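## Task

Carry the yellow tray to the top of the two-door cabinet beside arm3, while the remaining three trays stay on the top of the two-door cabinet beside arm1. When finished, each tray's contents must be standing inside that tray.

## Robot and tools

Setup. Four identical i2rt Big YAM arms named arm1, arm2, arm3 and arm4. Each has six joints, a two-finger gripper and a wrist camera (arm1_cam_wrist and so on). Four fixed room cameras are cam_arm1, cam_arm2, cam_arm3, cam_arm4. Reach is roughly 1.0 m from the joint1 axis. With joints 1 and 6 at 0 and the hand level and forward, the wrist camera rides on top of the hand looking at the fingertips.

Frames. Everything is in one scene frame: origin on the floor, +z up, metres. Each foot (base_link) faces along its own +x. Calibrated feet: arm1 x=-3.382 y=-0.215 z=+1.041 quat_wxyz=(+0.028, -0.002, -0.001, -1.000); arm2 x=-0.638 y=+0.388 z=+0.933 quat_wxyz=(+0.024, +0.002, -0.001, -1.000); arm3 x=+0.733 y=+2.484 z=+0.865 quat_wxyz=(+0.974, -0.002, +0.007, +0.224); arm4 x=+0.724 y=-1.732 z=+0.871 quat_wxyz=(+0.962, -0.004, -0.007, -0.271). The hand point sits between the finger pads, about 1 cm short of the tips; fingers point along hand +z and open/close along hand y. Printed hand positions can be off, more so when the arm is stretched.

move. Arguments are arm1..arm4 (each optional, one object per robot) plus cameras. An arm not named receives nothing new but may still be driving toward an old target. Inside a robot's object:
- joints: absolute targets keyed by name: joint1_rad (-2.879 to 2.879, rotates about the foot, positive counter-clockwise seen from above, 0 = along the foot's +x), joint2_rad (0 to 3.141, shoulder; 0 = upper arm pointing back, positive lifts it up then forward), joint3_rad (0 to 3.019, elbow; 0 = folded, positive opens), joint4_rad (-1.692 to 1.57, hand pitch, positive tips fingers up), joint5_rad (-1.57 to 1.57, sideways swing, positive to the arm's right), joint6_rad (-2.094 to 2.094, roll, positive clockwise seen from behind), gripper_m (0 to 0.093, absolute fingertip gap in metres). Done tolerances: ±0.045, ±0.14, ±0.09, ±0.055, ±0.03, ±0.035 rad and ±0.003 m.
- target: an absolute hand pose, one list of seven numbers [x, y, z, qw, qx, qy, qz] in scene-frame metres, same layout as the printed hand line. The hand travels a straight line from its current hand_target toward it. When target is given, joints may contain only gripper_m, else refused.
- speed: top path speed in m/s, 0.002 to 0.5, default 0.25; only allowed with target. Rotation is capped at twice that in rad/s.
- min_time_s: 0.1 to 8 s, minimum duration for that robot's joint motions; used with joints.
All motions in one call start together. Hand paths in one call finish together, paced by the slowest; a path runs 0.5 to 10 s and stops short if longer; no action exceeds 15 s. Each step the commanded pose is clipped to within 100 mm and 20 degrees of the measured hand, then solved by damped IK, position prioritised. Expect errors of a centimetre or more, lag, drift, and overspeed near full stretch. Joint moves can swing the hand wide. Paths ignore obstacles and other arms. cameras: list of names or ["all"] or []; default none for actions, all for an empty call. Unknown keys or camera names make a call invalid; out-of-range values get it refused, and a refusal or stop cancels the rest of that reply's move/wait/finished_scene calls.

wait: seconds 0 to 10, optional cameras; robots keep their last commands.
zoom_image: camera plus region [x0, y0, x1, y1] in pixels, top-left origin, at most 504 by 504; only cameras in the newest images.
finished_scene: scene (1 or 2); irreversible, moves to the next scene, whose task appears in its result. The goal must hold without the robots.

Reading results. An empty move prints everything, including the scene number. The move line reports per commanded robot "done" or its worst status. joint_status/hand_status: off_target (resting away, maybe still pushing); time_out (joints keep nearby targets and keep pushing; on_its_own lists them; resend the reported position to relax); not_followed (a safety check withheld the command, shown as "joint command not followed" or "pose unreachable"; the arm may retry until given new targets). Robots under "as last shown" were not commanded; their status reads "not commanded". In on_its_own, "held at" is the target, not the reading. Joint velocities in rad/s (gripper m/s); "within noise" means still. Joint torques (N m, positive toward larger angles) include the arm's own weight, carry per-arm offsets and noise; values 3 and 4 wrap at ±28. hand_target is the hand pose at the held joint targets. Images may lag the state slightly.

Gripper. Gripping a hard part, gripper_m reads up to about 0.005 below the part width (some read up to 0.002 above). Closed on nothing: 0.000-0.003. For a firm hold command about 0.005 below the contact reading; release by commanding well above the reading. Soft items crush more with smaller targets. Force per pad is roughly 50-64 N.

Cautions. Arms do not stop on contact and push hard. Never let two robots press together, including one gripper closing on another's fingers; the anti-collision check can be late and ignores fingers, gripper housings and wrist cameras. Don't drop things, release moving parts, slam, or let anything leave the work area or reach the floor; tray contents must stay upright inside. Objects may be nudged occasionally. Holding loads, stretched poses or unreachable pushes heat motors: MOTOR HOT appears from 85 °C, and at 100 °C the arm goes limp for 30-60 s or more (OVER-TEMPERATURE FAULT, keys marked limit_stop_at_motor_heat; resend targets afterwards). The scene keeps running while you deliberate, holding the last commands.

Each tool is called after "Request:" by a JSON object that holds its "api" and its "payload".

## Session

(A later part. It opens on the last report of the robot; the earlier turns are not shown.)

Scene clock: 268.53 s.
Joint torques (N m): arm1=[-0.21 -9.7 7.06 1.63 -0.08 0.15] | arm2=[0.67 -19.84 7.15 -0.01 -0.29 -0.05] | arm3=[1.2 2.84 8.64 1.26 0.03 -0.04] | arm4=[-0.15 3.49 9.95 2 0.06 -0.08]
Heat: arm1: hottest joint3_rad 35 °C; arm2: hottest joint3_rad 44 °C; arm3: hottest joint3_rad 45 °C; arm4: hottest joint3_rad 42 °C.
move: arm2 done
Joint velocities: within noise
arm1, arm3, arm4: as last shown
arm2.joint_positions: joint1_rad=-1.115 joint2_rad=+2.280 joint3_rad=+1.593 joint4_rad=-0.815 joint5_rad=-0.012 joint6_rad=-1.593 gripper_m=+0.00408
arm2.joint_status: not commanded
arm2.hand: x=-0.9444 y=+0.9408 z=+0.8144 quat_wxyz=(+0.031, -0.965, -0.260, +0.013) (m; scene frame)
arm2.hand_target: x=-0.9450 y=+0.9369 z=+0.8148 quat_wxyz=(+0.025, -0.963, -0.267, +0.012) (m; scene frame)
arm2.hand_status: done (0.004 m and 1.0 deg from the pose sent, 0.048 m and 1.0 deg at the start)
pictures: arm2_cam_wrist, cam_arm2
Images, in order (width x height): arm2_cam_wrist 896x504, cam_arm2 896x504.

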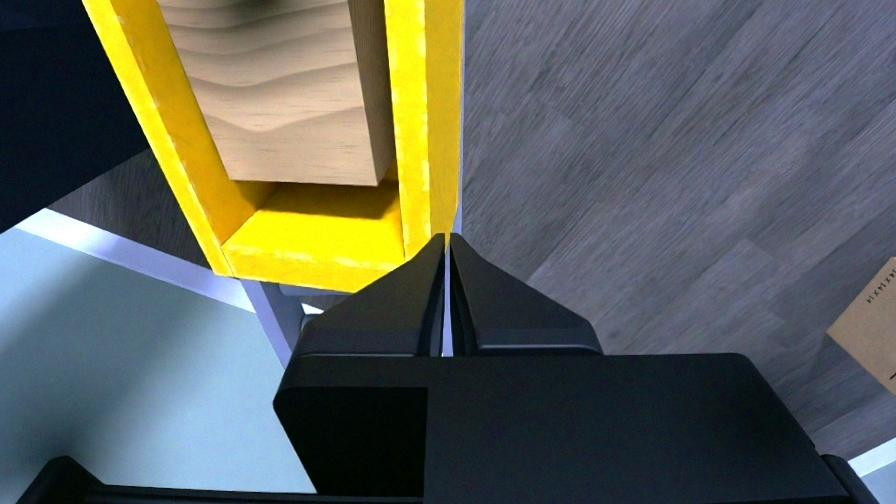

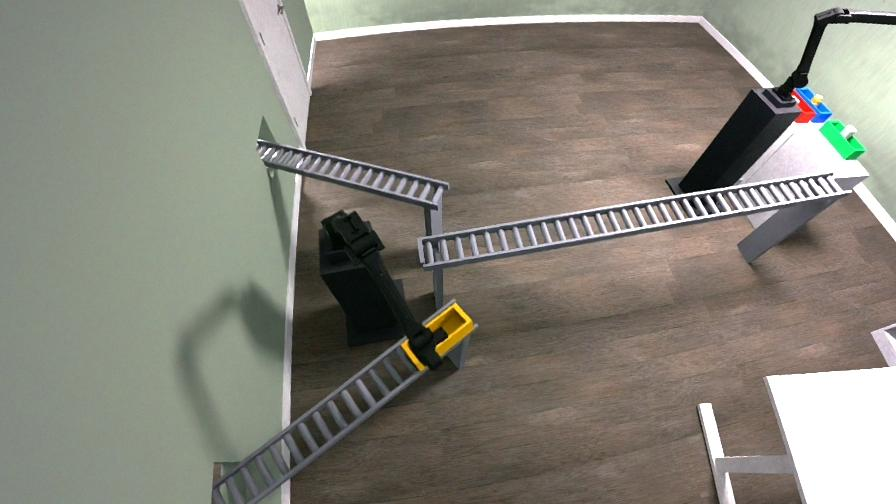

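Request:
{"api": "move", "payload": {"arm2": {"target":[-0.960,0.965,0.775,-0.025,0.9636,0.267,-0.012],"speed":0.15}}}

Request:
{"api": "move", "payload": {"arm2": {"target":[-0.938,0.927,0.775,-0.025,0.9636,0.267,-0.012],"speed":0.05}, "cameras": ["arm2_cam_wrist","cam_arm2"]}}

Request:
{"api": "zoom_image", "payload": {"camera": "cam_arm2", "region": [370, 260, 510, 400]}}

Scene clock: 274.97 s.
Joint torques (N m): arm1=[-0.21 -10.17 7.01 1.65 -0.1 0.16] | arm2=[0.62 -19.14 10.13 -0.05 -0.26 -0.05] | arm3=[1.14 3.02 8.62 1.24 0.05 -0.04] | arm4=[-0.44 3.55 9.95 1.88 0.04 -0.09]
Heat: arm1: hottest joint3_rad 35 °C; arm2: hottest joint3_rad 44 °C; arm3: hottest joint3_rad 45 °C; arm4: hottest joint3_rad 42 °C.
move: arm2 done
Joint velocities: within noise
arm1, arm3, arm4: as last shown
arm2.joint_positions: joint1_rad=-1.115 joint2_rad=+2.391 joint3_rad=+1.699 joint4_rad=-0.823 joint5_rad=-0.012 joint6_rad=-1.593 gripper_m=+0.00408
arm2.joint_status: not commanded
arm2.hand: x=-0.9544 y=+0.9590 z=+0.7782 quat_wxyz=(+0.025, -0.965, -0.260, +0.011) (m; scene frame)
arm2.hand_target: x=-0.9599 y=+0.9646 z=+0.7749 quat_wxyz=(+0.025, -0.963, -0.267, +0.012) (m; scene frame)
arm2.hand_status: done (0.009 m and 0.8 deg from the pose sent, 0.049 m and 1.0 deg at the start)
pictures: none

Scene clock: 276.43 s.
Joint torques (N m): arm1=[-0.21 -9.99 7.1 1.72 -0.09 0.16] | arm2=[0.79 -19.9 5.56 0.28 -0.3 -0.07] | arm3=[1.32 2.67 8.65 1.24 0.04 -0.03] | arm4=[-0.21 3.55 10.03 2.06 0.07 -0.12]
Heat: arm1: hottest joint3_rad 35 °C; arm2: hottest joint3_rad 43 °C; arm3: hottest joint3_rad 45 °C; arm4: hottest joint3_rad 42 °C.
move: arm2 done
Joint velocities: within noise
arm1, arm3, arm4: as last shown
arm2.joint_positions: joint1_rad=-1.115 joint2_rad=+2.328 joint3_rad=+1.562 joint4_rad=-0.739 joint5_rad=-0.012 joint6_rad=-1.593 gripper_m=+0.00407
arm2.joint_status: not commanded
arm2.hand: x=-0.9395 y=+0.9320 z=+0.7768 quat_wxyz=(+0.029, -0.965, -0.260, +0.012) (m; scene frame)
arm2.hand_target: x=-0.9381 y=+0.9270 z=+0.7749 quat_wxyz=(+0.025, -0.963, -0.267, +0.012) (m; scene frame)
arm2.hand_status: done (0.005 m and 0.9 deg from the pose sent, 0.036 m and 0.8 deg at the start)
pictures: arm2_cam_wrist, cam_arm2
Images, in order (width x height): arm2_cam_wrist 896x504, cam_arm2 896x504.

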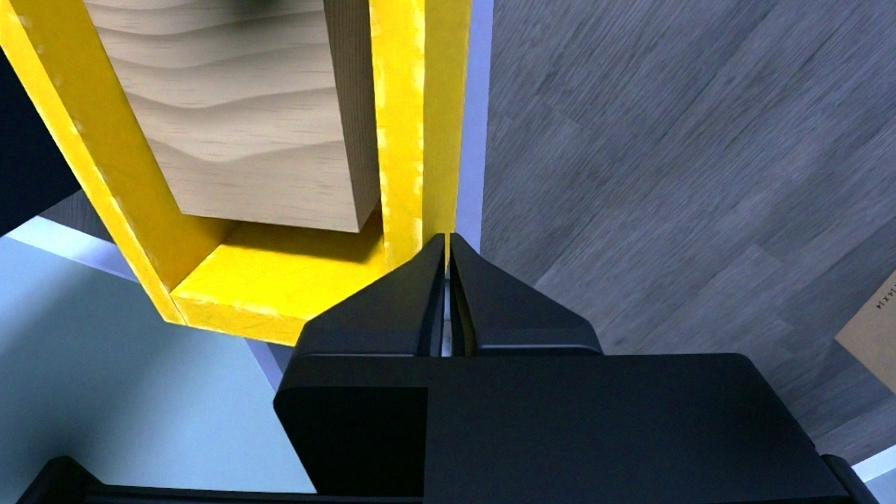

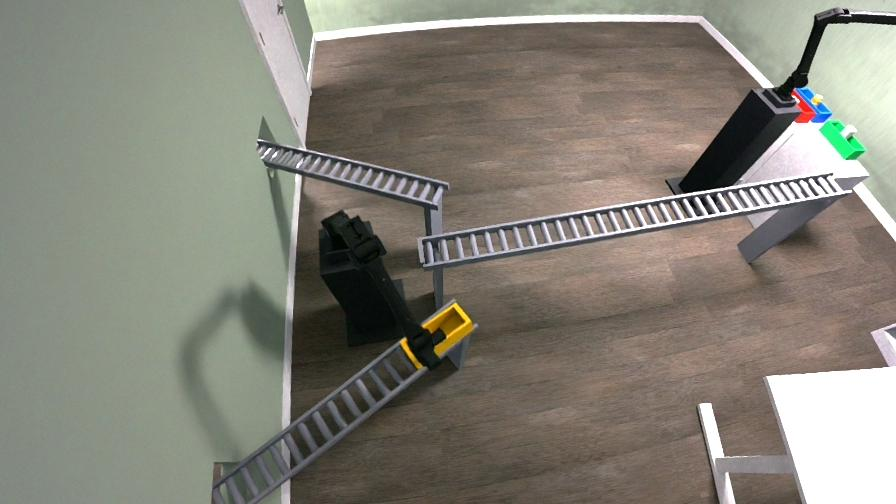

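Scaled by 3.600 from the camera's 896x504 image, which has a finer 1280x720 frame.

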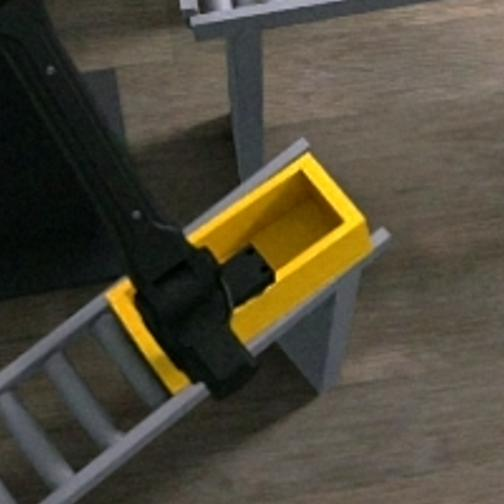

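Request:
{"api": "move", "payload": {"arm2": {"target":[-0.928,0.912,0.775,-0.025,0.9636,0.267,-0.012],"speed":0.05}}}

Request:
{"api": "move", "payload": {"arm2": {"target":[-0.95,0.96,0.95,0,0.9636,0.267,0],"speed":0.2}, "cameras": ["arm2_cam_wrist","cam_arm2"]}}

Request:
{"api": "zoom_image", "payload": {"camera": "cam_arm2", "region": [370, 260, 510, 400]}}

Scene clock: 282.33 s.
Joint torques (N m): arm1=[-0.21 -9.93 7.13 1.7 -0.09 0.15] | arm2=[0.38 -19.25 5.31 0.38 -0.28 -0.09] | arm3=[1.03 3.08 8.65 1.26 0.04 -0.03] | arm4=[-0.97 3.43 10.04 1.99 0.04 -0.06]
Heat: arm1: hottest joint3_rad 35 °C; arm2: hottest joint3_rad 43 °C; arm3: hottest joint3_rad 45 °C; arm4: hottest joint3_rad 42 °C.
move: arm2 done
Joint velocities: within noise
arm1, arm3, arm4: as last shown
arm2.joint_positions: joint1_rad=-1.115 joint2_rad=+2.294 joint3_rad=+1.492 joint4_rad=-0.701 joint5_rad=-0.012 joint6_rad=-1.593 gripper_m=+0.00407
arm2.joint_status: not commanded
arm2.hand: x=-0.9311 y=+0.9169 z=+0.7773 quat_wxyz=(+0.029, -0.965, -0.260, +0.012) (m; scene frame)
arm2.hand_target: x=-0.9282 y=+0.9121 z=+0.7751 quat_wxyz=(+0.025, -0.963, -0.267, +0.012) (m; scene frame)
arm2.hand_status: done (0.006 m and 1.0 deg from the pose sent, 0.023 m and 0.9 deg at the start)
pictures: none

Scene clock: 284.10 s.
Joint torques (N m): arm1=[-0.09 -9.88 7.08 1.65 -0.09 0.15] | arm2=[-0.09 -19.49 12.03 -0.27 -0.07 -0.1] | arm3=[1.2 2.73 8.64 1.28 0.04 -0.04] | arm4=[-0.44 3.6 9.98 1.94 0.05 -0.07]
Heat: arm1: hottest joint3_rad 35 °C; arm2: hottest joint3_rad 43 °C; arm3: hottest joint3_rad 45 °C; arm4: hottest joint3_rad 42 °C.
move: arm2 off_target
Joint velocities: within noise
arm1.joint_positions: joint1_rad=-0.609 joint2_rad=+1.200 joint3_rad=+1.504 joint4_rad=-1.313 joint5_rad=+0.002 joint6_rad=-0.011 gripper_m=+0.03489
arm1.joint_status: not commanded
arm1.hand: x=-3.7582 y=+0.0203 z=+1.4545 quat_wxyz=(+0.076, -0.925, +0.258, +0.268) (m; scene frame)
arm1.hand_target: x=-3.7627 y=+0.0179 z=+1.4540 quat_wxyz=(+0.074, -0.924, +0.258, +0.273) (m; scene frame)
arm1.hand_status: not commanded
arm2.joint_positions: joint1_rad=-1.115 joint2_rad=+2.170 joint3_rad=+1.773 joint4_rad=-1.193 joint5_rad=-0.004 joint6_rad=-1.595 gripper_m=+0.00407
arm2.joint_status: not commanded
arm2.hand: x=-0.9467 y=+0.9472 z=+0.9394 quat_wxyz=(-0.012, -0.965, -0.261, -0.002) (m; scene frame)
arm2.hand_target: x=-0.9498 y=+0.9594 z=+0.9500 quat_wxyz=(+0.000, -0.964, -0.267, +0.000) (m; scene frame)
arm2.hand_status: off_target (0.017 m and 1.5 deg from the pose sent, 0.179 m and 3.7 deg at the start)
arm3.joint_positions: joint1_rad=+0.862 joint2_rad=+0.642 joint3_rad=+1.412 joint4_rad=-1.560 joint5_rad=+0.220 joint6_rad=+0.359 gripper_m=+0.09396
arm3.joint_status: not commanded
arm3.hand: x=+0.8287 y=+2.6760 z=+1.3667 quat_wxyz=(-0.322, +0.386, -0.838, -0.213) (m; scene frame)
arm3.hand_target: x=+0.8285 y=+2.6750 z=+1.3781 quat_wxyz=(-0.330, +0.382, -0.834, -0.223) (m; scene frame)
arm3.hand_status: not commanded
arm4.joint_positions: joint1_rad=+0.611 joint2_rad=+0.619 joint3_rad=+1.338 joint4_rad=-1.545 joint5_rad=+0.202 joint6_rad=+0.301 gripper_m=+0.09396
arm4.joint_status: not commanded
arm4.hand: x=+0.9262 y=-1.7486 z=+1.3507 quat_wxyz=(-0.379, -0.145, -0.914, +0.032) (m; scene frame)
arm4.hand_target: x=+0.9249 y=-1.7486 z=+1.3599 quat_wxyz=(-0.389, -0.145, -0.909, +0.029) (m; scene frame)
arm4.hand_status: not commanded
pictures: arm2_cam_wrist, cam_arm2
Images, in order (width x height): arm2_cam_wrist 896x504, cam_arm2 896x504.

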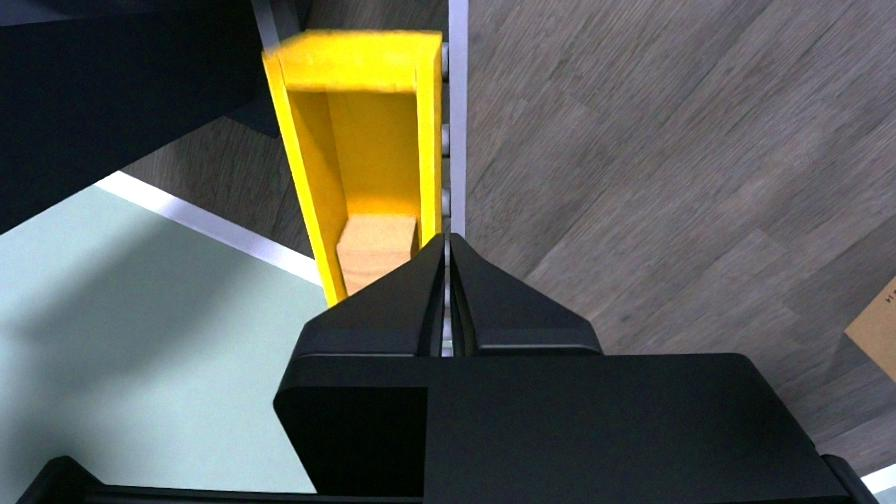

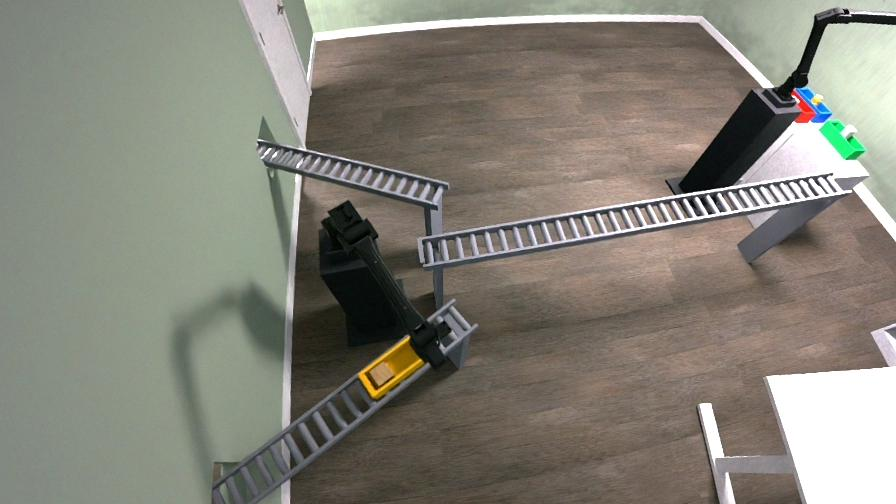

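Scaled by 3.600 from the camera's 896x504 image, which has a finer 1280x720 frame.

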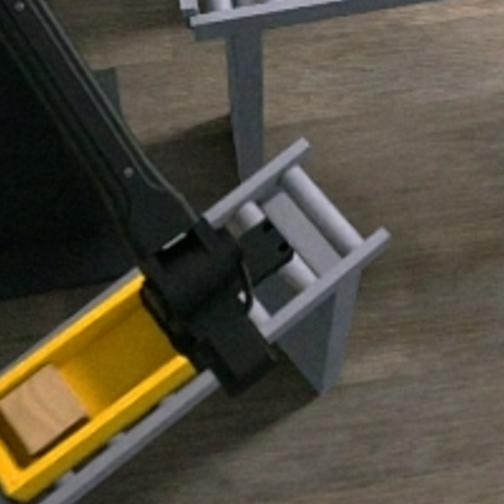

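Request:
{"api": "move", "payload": {"arm3": {"joints":{"joint1_rad":-1.6,"joint2_rad":1.2,"joint3_rad":1.45,"joint4_rad":-1.6,"joint5_rad":0,"joint6_rad":0},"min_time_s":3}, "cameras": ["arm3_cam_wrist","cam_arm3"]}}

Request:
{"api": "zoom_image", "payload": {"camera": "cam_arm3", "region": [340, 120, 640, 450]}}

Scene clock: 294.90 s.
Joint torques (N m): arm1=[0.03 -9.99 7.08 1.61 -0.1 0.16] | arm2=[0.09 -19.78 12.12 -0.25 -0.06 -0.12] | arm3=[0.38 -6.01 10.8 0.01 -0.25 -0.11] | arm4=[-1.2 3.19 10.04 1.76 0.04 -0.1]
Heat: arm1: hottest joint3_rad 35 °C; arm2: hottest joint3_rad 43 °C; arm3: hottest joint3_rad 45 °C; arm4: hottest joint3_rad 42 °C.
move: arm3 done
Joint velocities: within noise
arm1, arm2, arm4: as last shown
arm3.joint_positions: joint1_rad=-1.592 joint2_rad=+1.194 joint3_rad=+1.412 joint4_rad=-1.592 joint5_rad=+0.003 joint6_rad=+0.009 gripper_m=+0.09397
arm3.joint_status: all done
arm3.hand: x=+0.8902 y=+2.1526 z=+1.2119 quat_wxyz=(-0.078, -0.540, -0.836, +0.060) (m; scene frame)
arm3.hand_target: x=+0.8902 y=+2.1468 z=+1.2257 quat_wxyz=(-0.089, -0.539, -0.835, +0.066) (m; scene frame)
arm3.hand_status: not commanded
pictures: arm3_cam_wrist, cam_arm3
Images, in order (width x height): arm3_cam_wrist 896x504, cam_arm3 896x504.

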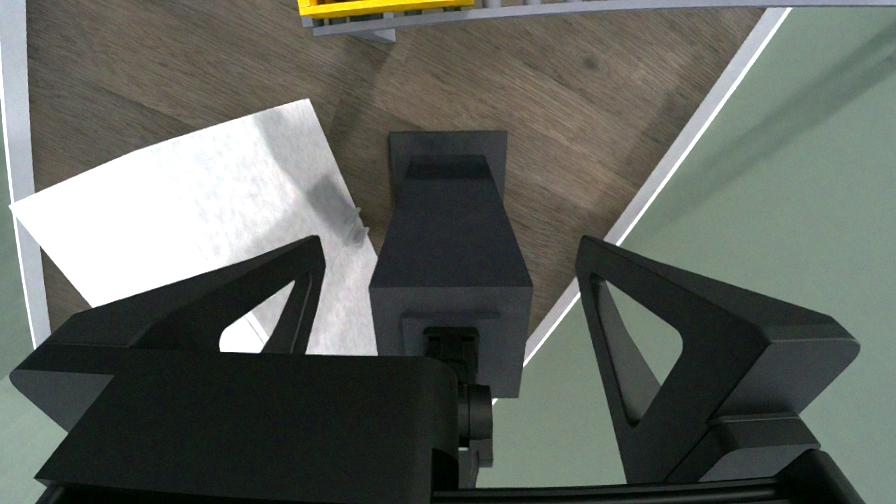

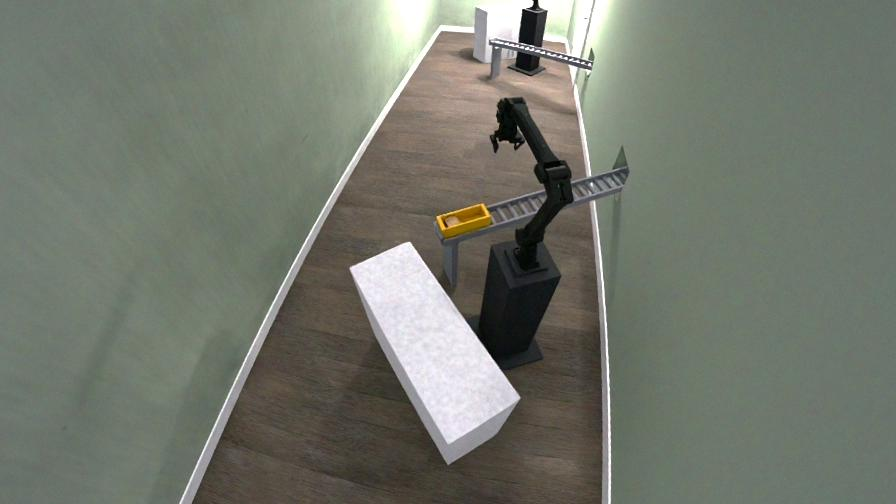

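Scaled by 1.527 from the camera's 896x504 image, which has a finer 1280x720 frame.

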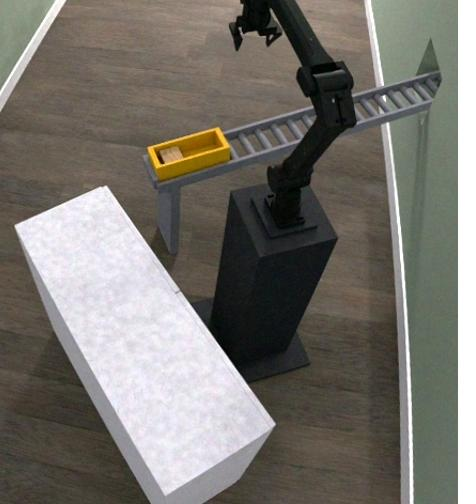

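Request:
{"api": "move", "payload": {"arm3": {"target":[0.985,2.08,0.95,0,0.970,0.242,0],"joints":{"gripper_m":0.06}}, "cameras": ["arm3_cam_wrist","cam_arm3"]}}

Request:
{"api": "zoom_image", "payload": {"camera": "cam_arm3", "region": [400, 120, 640, 300]}}

Scene clock: 311.03 s.
Joint torques (N m): arm1=[-0.09 -10.11 7.08 1.68 -0.1 0.15] | arm2=[0.26 -19.66 12.1 -0.27 -0.08 -0.1] | arm3=[1.55 -12.63 6.65 0.2 -0.14 0.06] | arm4=[-0.26 3.78 9.87 1.84 0.02 -0.06]
Heat: arm1: hottest joint3_rad 35 °C; arm2: hottest joint3_rad 44 °C; arm3: hottest joint3_rad 46 °C; arm4: hottest joint3_rad 42 °C.
move: arm3 done
Joint velocities: within noise
arm1, arm2, arm4: as last shown
arm3.joint_positions: joint1_rad=-1.484 joint2_rad=+1.675 joint3_rad=+1.234 joint4_rad=-1.130 joint5_rad=-0.012 joint6_rad=+1.623 gripper_m=+0.06007
arm3.joint_status: all done
arm3.hand: x=+0.9789 y=+2.0788 z=+0.9534 quat_wxyz=(+0.001, -0.970, -0.241, +0.002) (m; scene frame)
arm3.hand_target: x=+0.9849 y=+2.0801 z=+0.9500 quat_wxyz=(+0.000, -0.970, -0.242, +0.000) (m; scene frame)
arm3.hand_status: done (0.007 m and 0.2 deg from the pose sent, 0.288 m and 86.9 deg at the start)
pictures: arm3_cam_wrist, cam_arm3
Images, in order (width x height): arm3_cam_wrist 896x504, cam_arm3 896x504.

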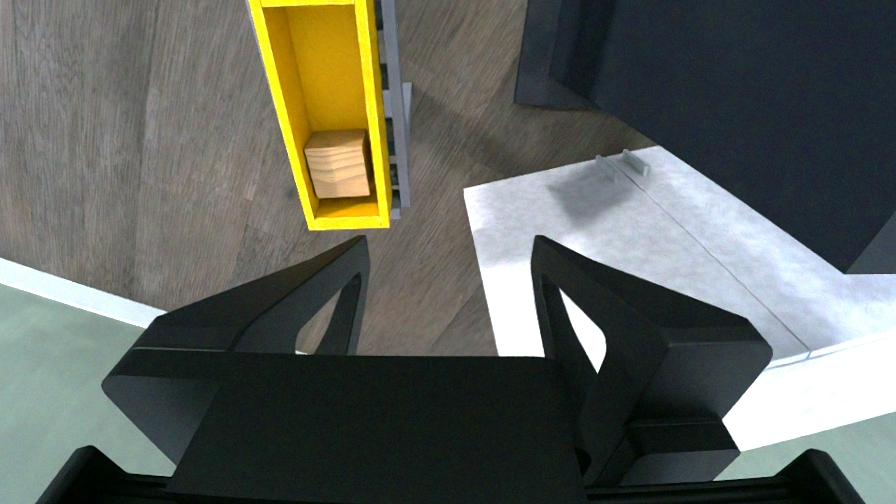

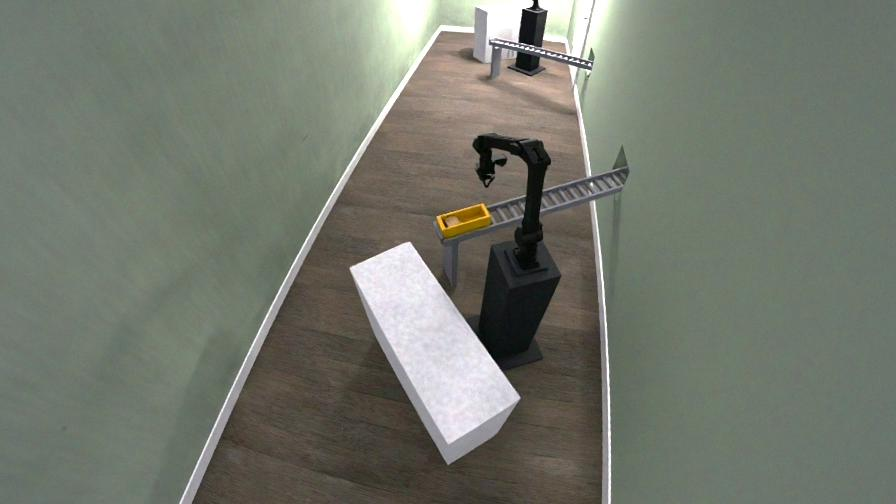

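Scaled by 2.100 from the camera's 896x504 image, which has a finer 1280x720 frame.

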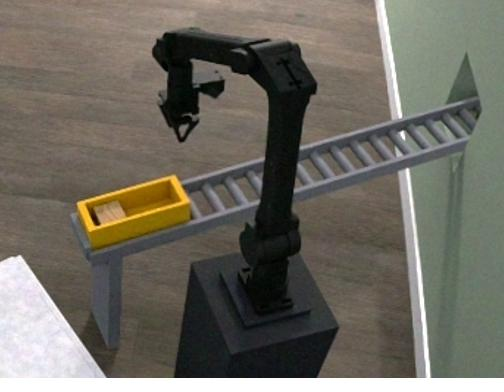

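Request:
{"api": "move", "payload": {"arm3": {"target":[1.112,2.036,0.66,0,0.970,0.242,0],"joints":{"gripper_m":0.05}}, "cameras": ["arm3_cam_wrist","cam_arm3"]}}

Request:
{"api": "zoom_image", "payload": {"camera": "cam_arm3", "region": [400, 120, 640, 300]}}

Scene clock: 318.17 s.
Joint torques (N m): arm1=[-0.15 -9.82 7.09 1.62 -0.09 0.14] | arm2=[0.09 -19.72 12.03 -0.21 -0.07 -0.11] | arm3=[1.44 -18.55 6.94 -0.1 -0.08 0.06] | arm4=[-0.56 3.37 9.91 2.03 0.01 -0.07]
Heat: arm1: hottest joint3_rad 35 °C; arm2: hottest joint3_rad 45 °C; arm3: hottest joint3_rad 45 °C; arm4: hottest joint3_rad 42 °C.
move: arm3 off_target
Joint velocities: within noise
arm1, arm2, arm4: as last shown
arm3.joint_positions: joint1_rad=-1.327 joint2_rad=+2.382 joint3_rad=+1.468 joint4_rad=-0.686 joint5_rad=-0.013 joint6_rad=+1.777 gripper_m=+0.05007
arm3.joint_status: all done
arm3.hand: x=+1.0963 y=+2.0474 z=+0.6544 quat_wxyz=(+0.015, -0.970, -0.243, +0.008) (m; scene frame)
arm3.hand_target: x=+1.1117 y=+2.0363 z=+0.6605 quat_wxyz=(+0.000, -0.970, -0.242, +0.000) (m; scene frame)
arm3.hand_status: off_target (0.020 m and 1.9 deg from the pose sent, 0.325 m and 0.2 deg at the start)
pictures: arm3_cam_wrist, cam_arm3
Images, in order (width x height): arm3_cam_wrist 896x504, cam_arm3 896x504.

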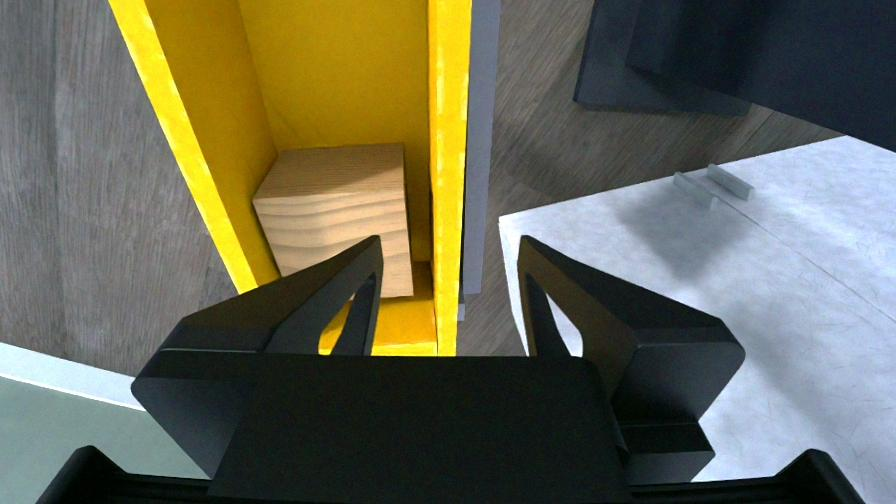

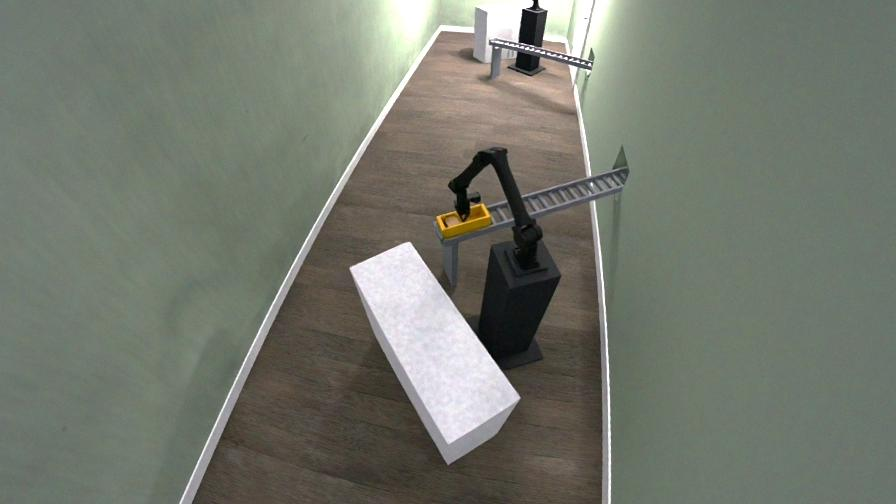

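Scaled by 2.100 from the camera's 896x504 image, which has a finer 1280x720 frame.

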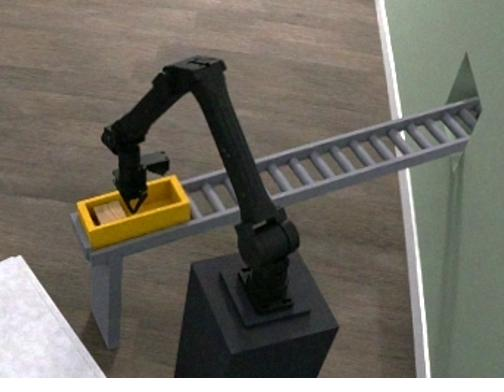

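Request:
{"api": "move", "payload": {"arm3": {"target":[1.112,2.036,0.54,0,0.970,0.242,0],"speed":0.15}, "cameras": ["arm3_cam_wrist"]}}

Request:
{"api": "move", "payload": {"arm3": {"joints":{"gripper_m":0.004}}}}

Request:
{"api": "move", "payload": {"arm3": {"target":[1.11,2.04,0.66,0,0.970,0.242,0],"speed":0.12}, "cameras": ["arm3_cam_wrist","cam_arm3"]}}

Scene clock: 323.27 s.
Joint torques (N m): arm1=[-0.09 -9.88 7.13 1.63 -0.08 0.16] | arm2=[0.38 -19.6 12.01 -0.17 -0.08 -0.12] | arm3=[1.61 -10.99 7.79 1.92 -0.02 0.05] | arm4=[-0.44 3.31 9.94 1.81 0.08 -0.08]
Heat: arm1: hottest joint3_rad 35 °C; arm2: hottest joint3_rad 45 °C; arm3: hottest joint3_rad 45 °C; arm4: hottest joint3_rad 42 °C.
move: arm3 off_target
Joint velocities: within noise
arm1, arm2, arm4: as last shown
arm3.joint_positions: joint1_rad=-1.327 joint2_rad=+2.522 joint3_rad=+1.549 joint4_rad=-0.591 joint5_rad=-0.014 joint6_rad=+1.780 gripper_m=+0.05002
arm3.joint_status: not commanded
arm3.hand: x=+1.1068 y=+2.0339 z=+0.5944 quat_wxyz=(-0.001, -0.970, -0.241, -0.001) (m; scene frame)
arm3.hand_target: x=+1.1082 y=+2.0400 z=+0.5448 quat_wxyz=(+0.000, -0.970, -0.242, +0.000) (m; scene frame)
arm3.hand_status: off_target (0.055 m and 0.2 deg from the pose sent, 0.116 m and 1.9 deg at the start)
pictures: arm3_cam_wrist
Images, in order (width x height): arm3_cam_wrist 896x504.

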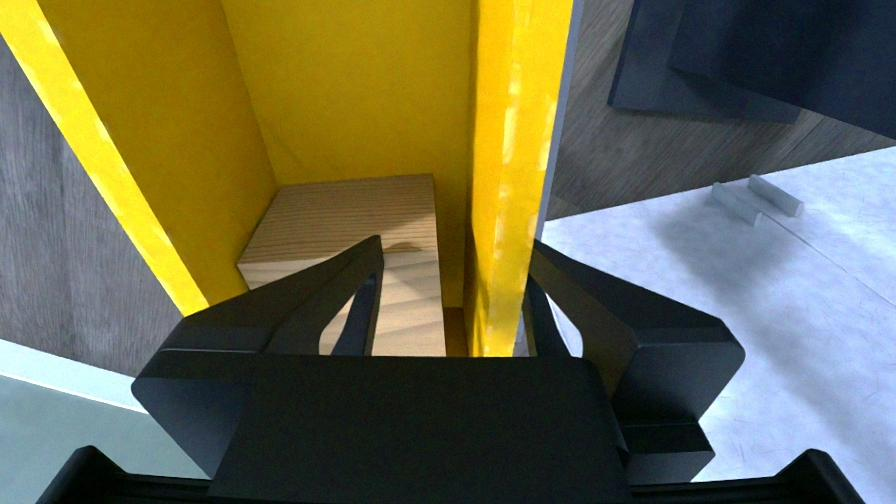

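Scene clock: 323.93 s.
Joint torques (N m): arm1=[-0.03 -9.88 7.02 1.66 -0.1 0.16] | arm2=[0.15 -19.72 12.04 -0.2 -0.06 -0.1] | arm3=[1.49 -11.16 7.79 2.41 0.04 0.08] | arm4=[-0.67 3.37 10.1 1.8 0.03 -0.1]
Heat: arm1: hottest joint3_rad 35 °C; arm2: hottest joint3_rad 45 °C; arm3: hottest joint3_rad 45 °C; arm4: hottest joint3_rad 42 °C.
move: arm3 off_target
Joint velocities: within noise
arm1, arm2, arm4: as last shown
arm3.joint_positions: joint1_rad=-1.323 joint2_rad=+2.527 joint3_rad=+1.549 joint4_rad=-0.605 joint5_rad=-0.015 joint6_rad=+1.775 gripper_m=+0.01167
arm3.joint_status: gripper_m off_target (ended at +0.01170, target +0.00400)
arm3.hand: x=+1.1049 y=+2.0398 z=+0.5912 quat_wxyz=(+0.008, -0.969, -0.245, +0.003) (m; scene frame)
arm3.hand_target: x=+1.1082 y=+2.0402 z=+0.5446 quat_wxyz=(+0.000, -0.970, -0.242, +0.000) (m; scene frame)
arm3.hand_status: not commanded
pictures: none

Scene clock: 325.73 s.
Joint torques (N m): arm1=[-0.15 -9.88 7.1 1.66 -0.1 0.16] | arm2=[0.09 -19.78 12 -0.17 -0.07 -0.11] | arm3=[1.38 -24.7 4.1 -0.57 0.02 0.07] | arm4=[-1.14 3.43 10 1.98 0.03 -0.06]
Heat: arm1: hottest joint3_rad 35 °C; arm2: hottest joint3_rad 45 °C; arm3: hottest joint3_rad 45 °C; arm4: hottest joint3_rad 42 °C.
move: arm3 off_target
Joint velocities: within noise
arm1, arm2, arm4: as last shown
arm3.joint_positions: joint1_rad=-1.323 joint2_rad=+2.454 joint3_rad=+1.481 joint4_rad=-0.665 joint5_rad=-0.016 joint6_rad=+1.779 gripper_m=+0.01061
arm3.joint_status: not commanded
arm3.hand: x=+1.0897 y=+2.0586 z=+0.6183 quat_wxyz=(+0.032, -0.969, -0.243, +0.015) (m; scene frame)
arm3.hand_target: x=+1.1094 y=+2.0407 z=+0.6588 quat_wxyz=(+0.000, -0.970, -0.242, +0.000) (m; scene frame)
arm3.hand_status: off_target (0.050 m and 4.0 deg from the pose sent, 0.069 m and 1.0 deg at the start)
pictures: arm3_cam_wrist, cam_arm3
Images, in order (width x height): arm3_cam_wrist 896x504, cam_arm3 896x504.

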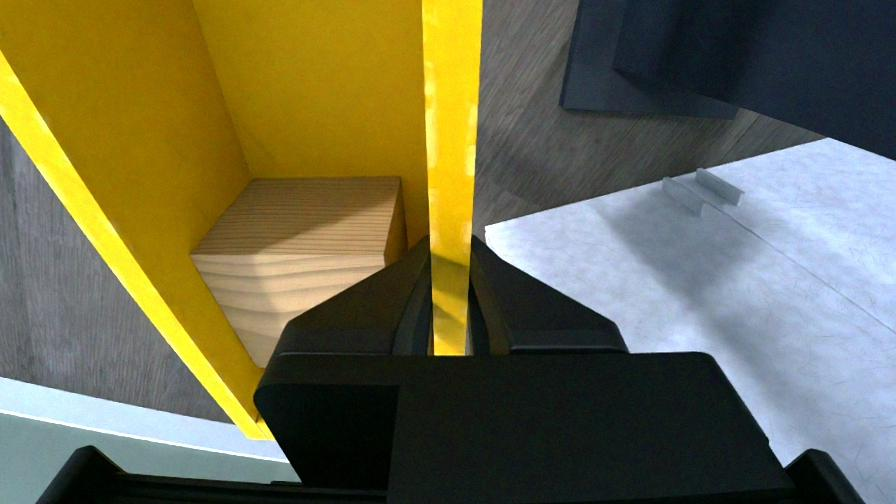

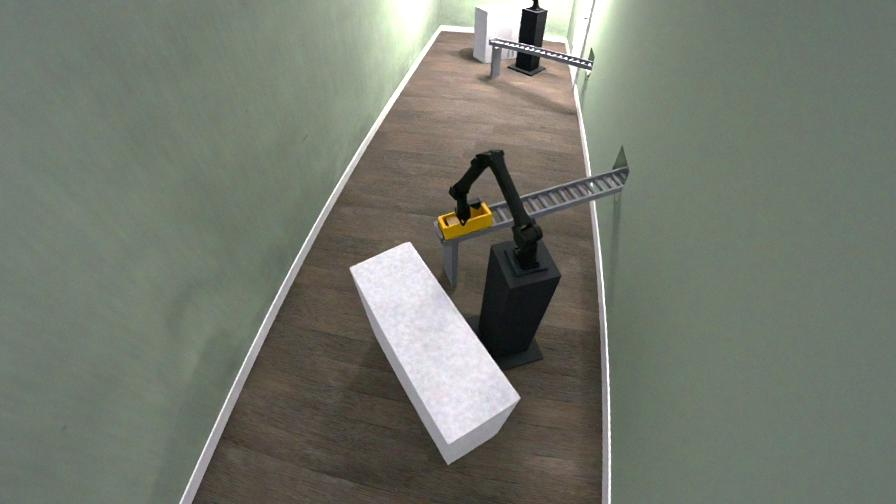

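Request:
{"api": "move", "payload": {"arm3": {"target":[1.105,2.05,0.80,-0.02,0.970,0.242,-0.01],"speed":0.12}, "cameras": ["arm3_cam_wrist","cam_arm3"]}}

Request:
{"api": "zoom_image", "payload": {"camera": "cam_arm3", "region": [400, 120, 640, 300]}}

Scene clock: 330.43 s.
Joint torques (N m): arm1=[-0.21 -9.93 7.08 1.63 -0.1 0.14] | arm2=[0.32 -19.72 12.08 -0.2 -0.07 -0.1] | arm3=[1.08 -23.65 6.3 -0.75 0.02 0.06] | arm4=[-0.5 3.43 9.8 1.96 0.06 -0.1]
Heat: arm1: hottest joint3_rad 35 °C; arm2: hottest joint3_rad 45 °C; arm3: hottest joint3_rad 45 °C; arm4: hottest joint3_rad 42 °C.
move: arm3 off_target
Joint velocities: within noise
arm1, arm2, arm4: as last shown
arm3.joint_positions: joint1_rad=-1.323 joint2_rad=+2.190 joint3_rad=+1.454 joint4_rad=-0.947 joint5_rad=-0.016 joint6_rad=+1.779 gripper_m=+0.01061
arm3.joint_status: not commanded
arm3.hand: x=+1.0888 y=+2.0627 z=+0.7594 quat_wxyz=(+0.053, -0.969, -0.242, +0.025) (m; scene frame)
arm3.hand_target: x=+1.1044 y=+2.0508 z=+0.7992 quat_wxyz=(+0.020, -0.970, -0.242, +0.010) (m; scene frame)
arm3.hand_status: off_target (0.046 m and 4.1 deg from the pose sent, 0.183 m and 1.5 deg at the start)
pictures: arm3_cam_wrist, cam_arm3
Images, in order (width x height): arm3_cam_wrist 896x504, cam_arm3 896x504.

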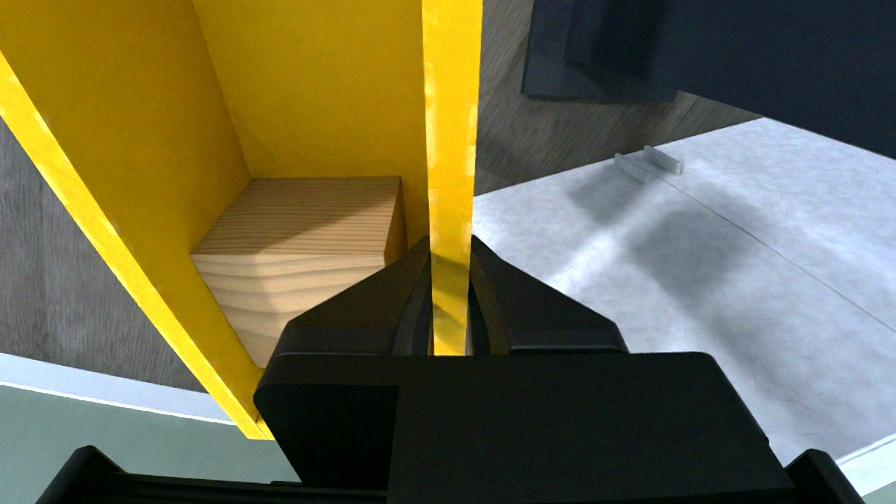

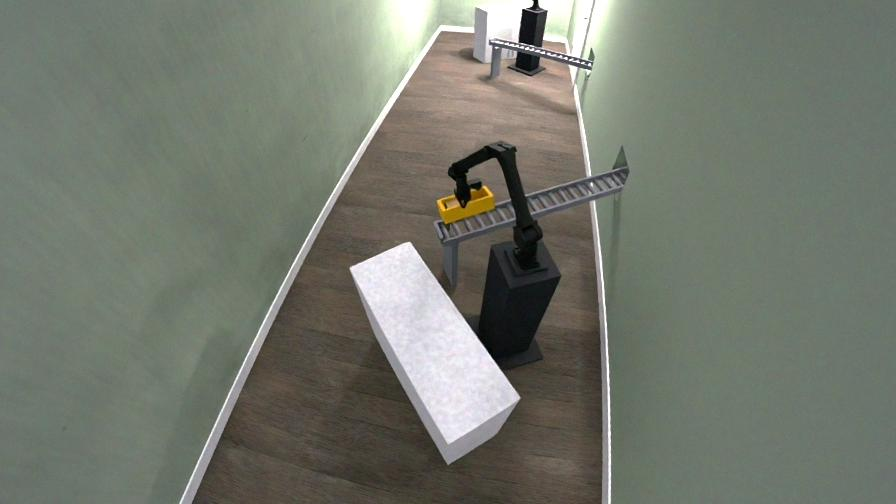

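Scaled by 2.100 from the camera's 896x504 image, which has a finer 1280x720 frame.

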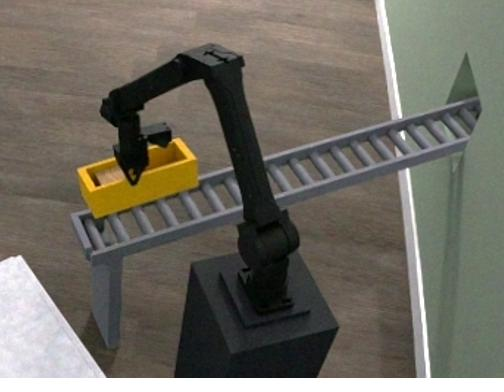

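Request:
{"api": "move", "payload": {"arm3": {"target":[1.08,2.07,1.12,-0.02,0.970,0.242,-0.01],"speed":0.2}}}

Request:
{"api": "move", "payload": {"arm3": {"joints":{"joint1_rad":-0.15,"joint6_rad":1.2},"min_time_s":3.5}, "cameras": ["arm3_cam_wrist","cam_arm3"]}}

Request:
{"api": "zoom_image", "payload": {"camera": "cam_arm3", "region": [320, 120, 620, 470]}}

Scene clock: 342.37 s.
Joint torques (N m): arm1=[-0.09 -9.76 7.09 1.66 -0.08 0.17] | arm2=[-0.09 -19.55 12.04 -0.23 -0.08 -0.11] | arm3=[0.21 -19.72 13.86 -0.92 0.12 -0.08] | arm4=[-0.44 3.55 9.78 1.91 0.07 -0.09]
Heat: arm1: hottest joint3_rad 35 °C; arm2: hottest joint3_rad 45 °C; arm3: hottest joint3_rad 45 °C; arm4: hottest joint3_rad 42 °C.
move: arm3 off_target
Joint velocities: within noise
arm1.joint_positions: joint1_rad=-0.609 joint2_rad=+1.200 joint3_rad=+1.504 joint4_rad=-1.313 joint5_rad=+0.002 joint6_rad=-0.011 gripper_m=+0.03489
arm1.joint_status: not commanded
arm1.hand: x=-3.7582 y=+0.0203 z=+1.4545 quat_wxyz=(+0.076, -0.925, +0.258, +0.268) (m; scene frame)
arm1.hand_target: x=-3.7627 y=+0.0179 z=+1.4540 quat_wxyz=(+0.074, -0.924, +0.258, +0.273) (m; scene frame)
arm1.hand_status: not commanded
arm2.joint_positions: joint1_rad=-1.115 joint2_rad=+2.170 joint3_rad=+1.773 joint4_rad=-1.193 joint5_rad=-0.004 joint6_rad=-1.595 gripper_m=+0.00407
arm2.joint_status: not commanded
arm2.hand: x=-0.9467 y=+0.9472 z=+0.9394 quat_wxyz=(-0.012, -0.965, -0.261, -0.002) (m; scene frame)
arm2.hand_target: x=-0.9498 y=+0.9594 z=+0.9500 quat_wxyz=(+0.000, -0.964, -0.267, +0.000) (m; scene frame)
arm2.hand_status: not commanded
arm3.joint_positions: joint1_rad=-1.323 joint2_rad=+1.812 joint3_rad=+1.728 joint4_rad=-1.642 joint5_rad=-0.016 joint6_rad=+1.778 gripper_m=+0.01061
arm3.joint_status: not commanded
arm3.hand: x=+1.0727 y=+2.0887 z=+1.0680 quat_wxyz=(+0.072, -0.967, -0.242, +0.034) (m; scene frame)
arm3.hand_target: x=+1.0774 y=+2.0734 z=+1.1195 quat_wxyz=(+0.019, -0.970, -0.242, +0.010) (m; scene frame)
arm3.hand_status: off_target (0.056 m and 6.5 deg from the pose sent, 0.361 m and 4.1 deg at the start; pose on its path clipped on 25 of 79 steps)
arm4.joint_positions: joint1_rad=+0.611 joint2_rad=+0.619 joint3_rad=+1.338 joint4_rad=-1.545 joint5_rad=+0.202 joint6_rad=+0.301 gripper_m=+0.09396
arm4.joint_status: not commanded
arm4.hand: x=+0.9262 y=-1.7486 z=+1.3507 quat_wxyz=(-0.379, -0.145, -0.914, +0.032) (m; scene frame)
arm4.hand_target: x=+0.9249 y=-1.7486 z=+1.3599 quat_wxyz=(-0.389, -0.145, -0.909, +0.029) (m; scene frame)
arm4.hand_status: not commanded
pictures: none

Scene clock: 346.43 s.
Joint torques (N m): arm1=[-0.21 -9.88 7.06 1.68 -0.08 0.17] | arm2=[-0.15 -19.66 11.99 -0.17 -0.08 -0.11] | arm3=[0.73 -20.07 13.75 -0.94 -0.09 -0.11] | arm4=[-1.08 2.61 9.92 1.89 0.03 -0.03]
Heat: arm1: hottest joint3_rad 35 °C; arm2: hottest joint3_rad 46 °C; arm3: hottest joint3_rad 47 °C; arm4: hottest joint3_rad 43 °C.
move: arm3 done
Joint velocities: within noise
arm1, arm2, arm4: as last shown
arm3.joint_positions: joint1_rad=-0.145 joint2_rad=+1.812 joint3_rad=+1.729 joint4_rad=-1.642 joint5_rad=-0.011 joint6_rad=+1.212 gripper_m=+0.01061
arm3.joint_status: all done
arm3.hand: x=+1.2314 y=+2.6442 z=+1.0625 quat_wxyz=(+0.065, -0.436, -0.896, +0.055) (m; scene frame)
arm3.hand_target: x=+1.2466 y=+2.6468 z=+1.1136 quat_wxyz=(+0.024, -0.434, -0.901, +0.015) (m; scene frame)
arm3.hand_status: not commanded
pictures: arm3_cam_wrist, cam_arm3
Images, in order (width x height): arm3_cam_wrist 896x504, cam_arm3 896x504.

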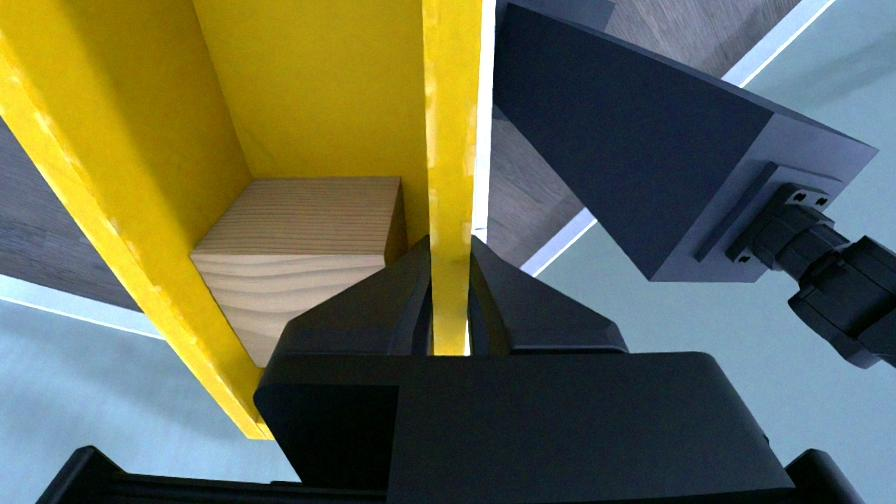

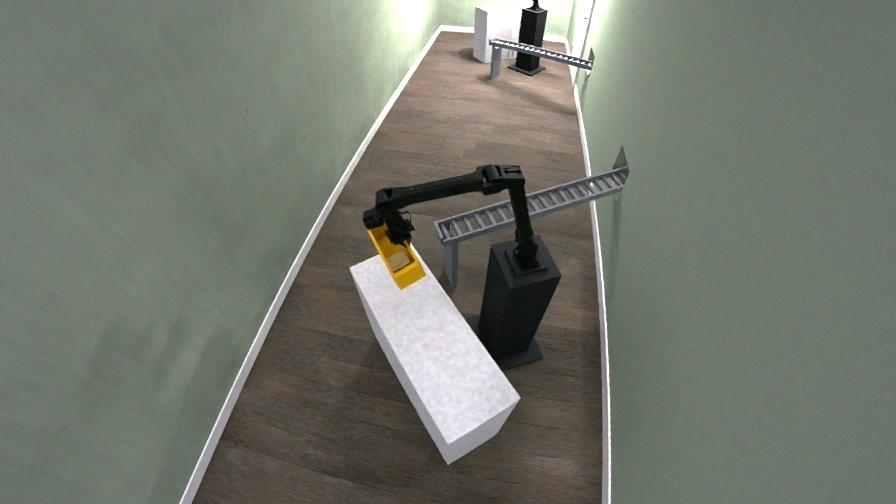

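Scaled by 1.440 from the camera's 896x504 image, which has a finer 1280x720 frame.

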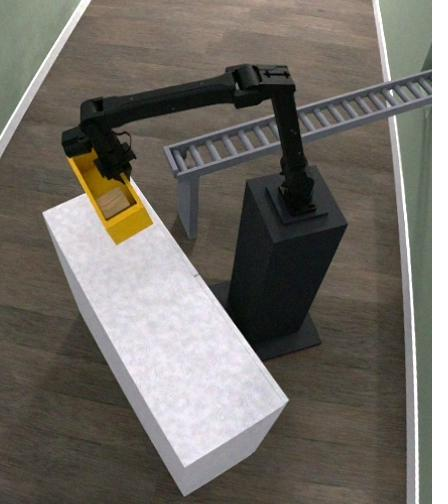

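Request:
{"api": "move", "payload": {"arm3": {"target":[1.03,2.72,1.05,-0.02,0.438,0.899,-0.04],"speed":0.2}, "cameras": ["arm3_cam_wrist","cam_arm3"]}}

Request:
{"api": "zoom_image", "payload": {"camera": "cam_arm3", "region": [320, 120, 620, 470]}}

Scene clock: 353.23 s.
Joint torques (N m): arm1=[-0.38 -9.99 7.12 1.69 -0.09 0.16] | arm2=[0.03 -19.78 12.07 -0.27 -0.08 -0.1] | arm3=[1.55 -14.15 7.61 -0.13 0.1 0.04] | arm4=[-1.2 3.37 10.03 2.04 0.02 -0.09]
Heat: arm1: hottest joint3_rad 35 °C; arm2: hottest joint3_rad 46 °C; arm3: hottest joint3_rad 48 °C; arm4: hottest joint3_rad 43 °C.
move: arm3 off_target
Joint velocities: within noise
arm1, arm2, arm4: as last shown
arm3.joint_positions: joint1_rad=+0.215 joint2_rad=+1.443 joint3_rad=+1.176 joint4_rad=-1.448 joint5_rad=-0.002 joint6_rad=+1.573 gripper_m=+0.01061
arm3.joint_status: not commanded
arm3.hand: x=+1.0286 y=+2.7165 z=+1.0282 quat_wxyz=(+0.037, -0.436, -0.897, +0.070) (m; scene frame)
arm3.hand_target: x=+1.0296 y=+2.7197 z=+1.0497 quat_wxyz=(+0.020, -0.437, -0.898, +0.040) (m; scene frame)
arm3.hand_status: off_target (0.022 m and 4.0 deg from the pose sent, 0.216 m and 5.4 deg at the start)
pictures: arm3_cam_wrist, cam_arm3
Images, in order (width x height): arm3_cam_wrist 896x504, cam_arm3 896x504.

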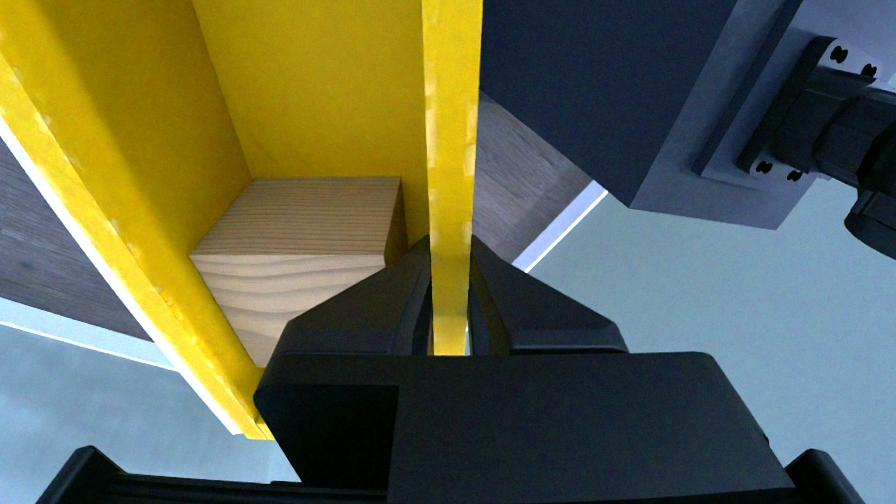

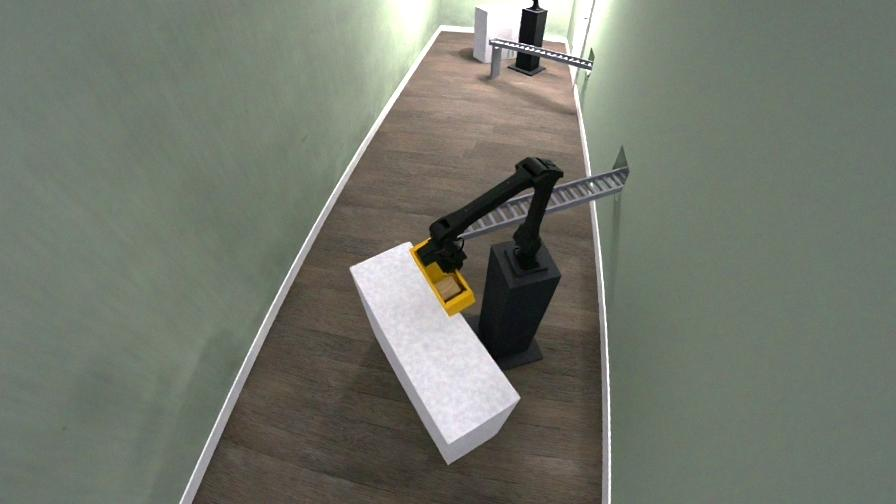

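Scaled by 1.440 from the camera's 896x504 image, which has a finer 1280x720 frame.

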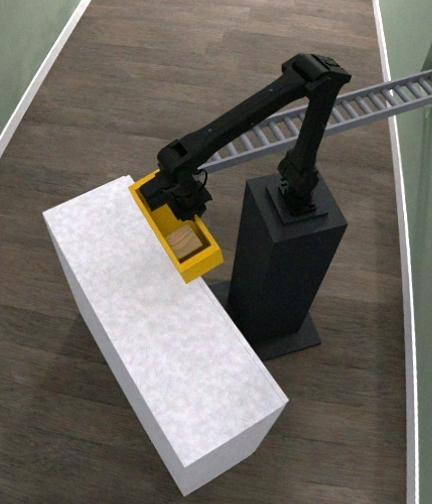

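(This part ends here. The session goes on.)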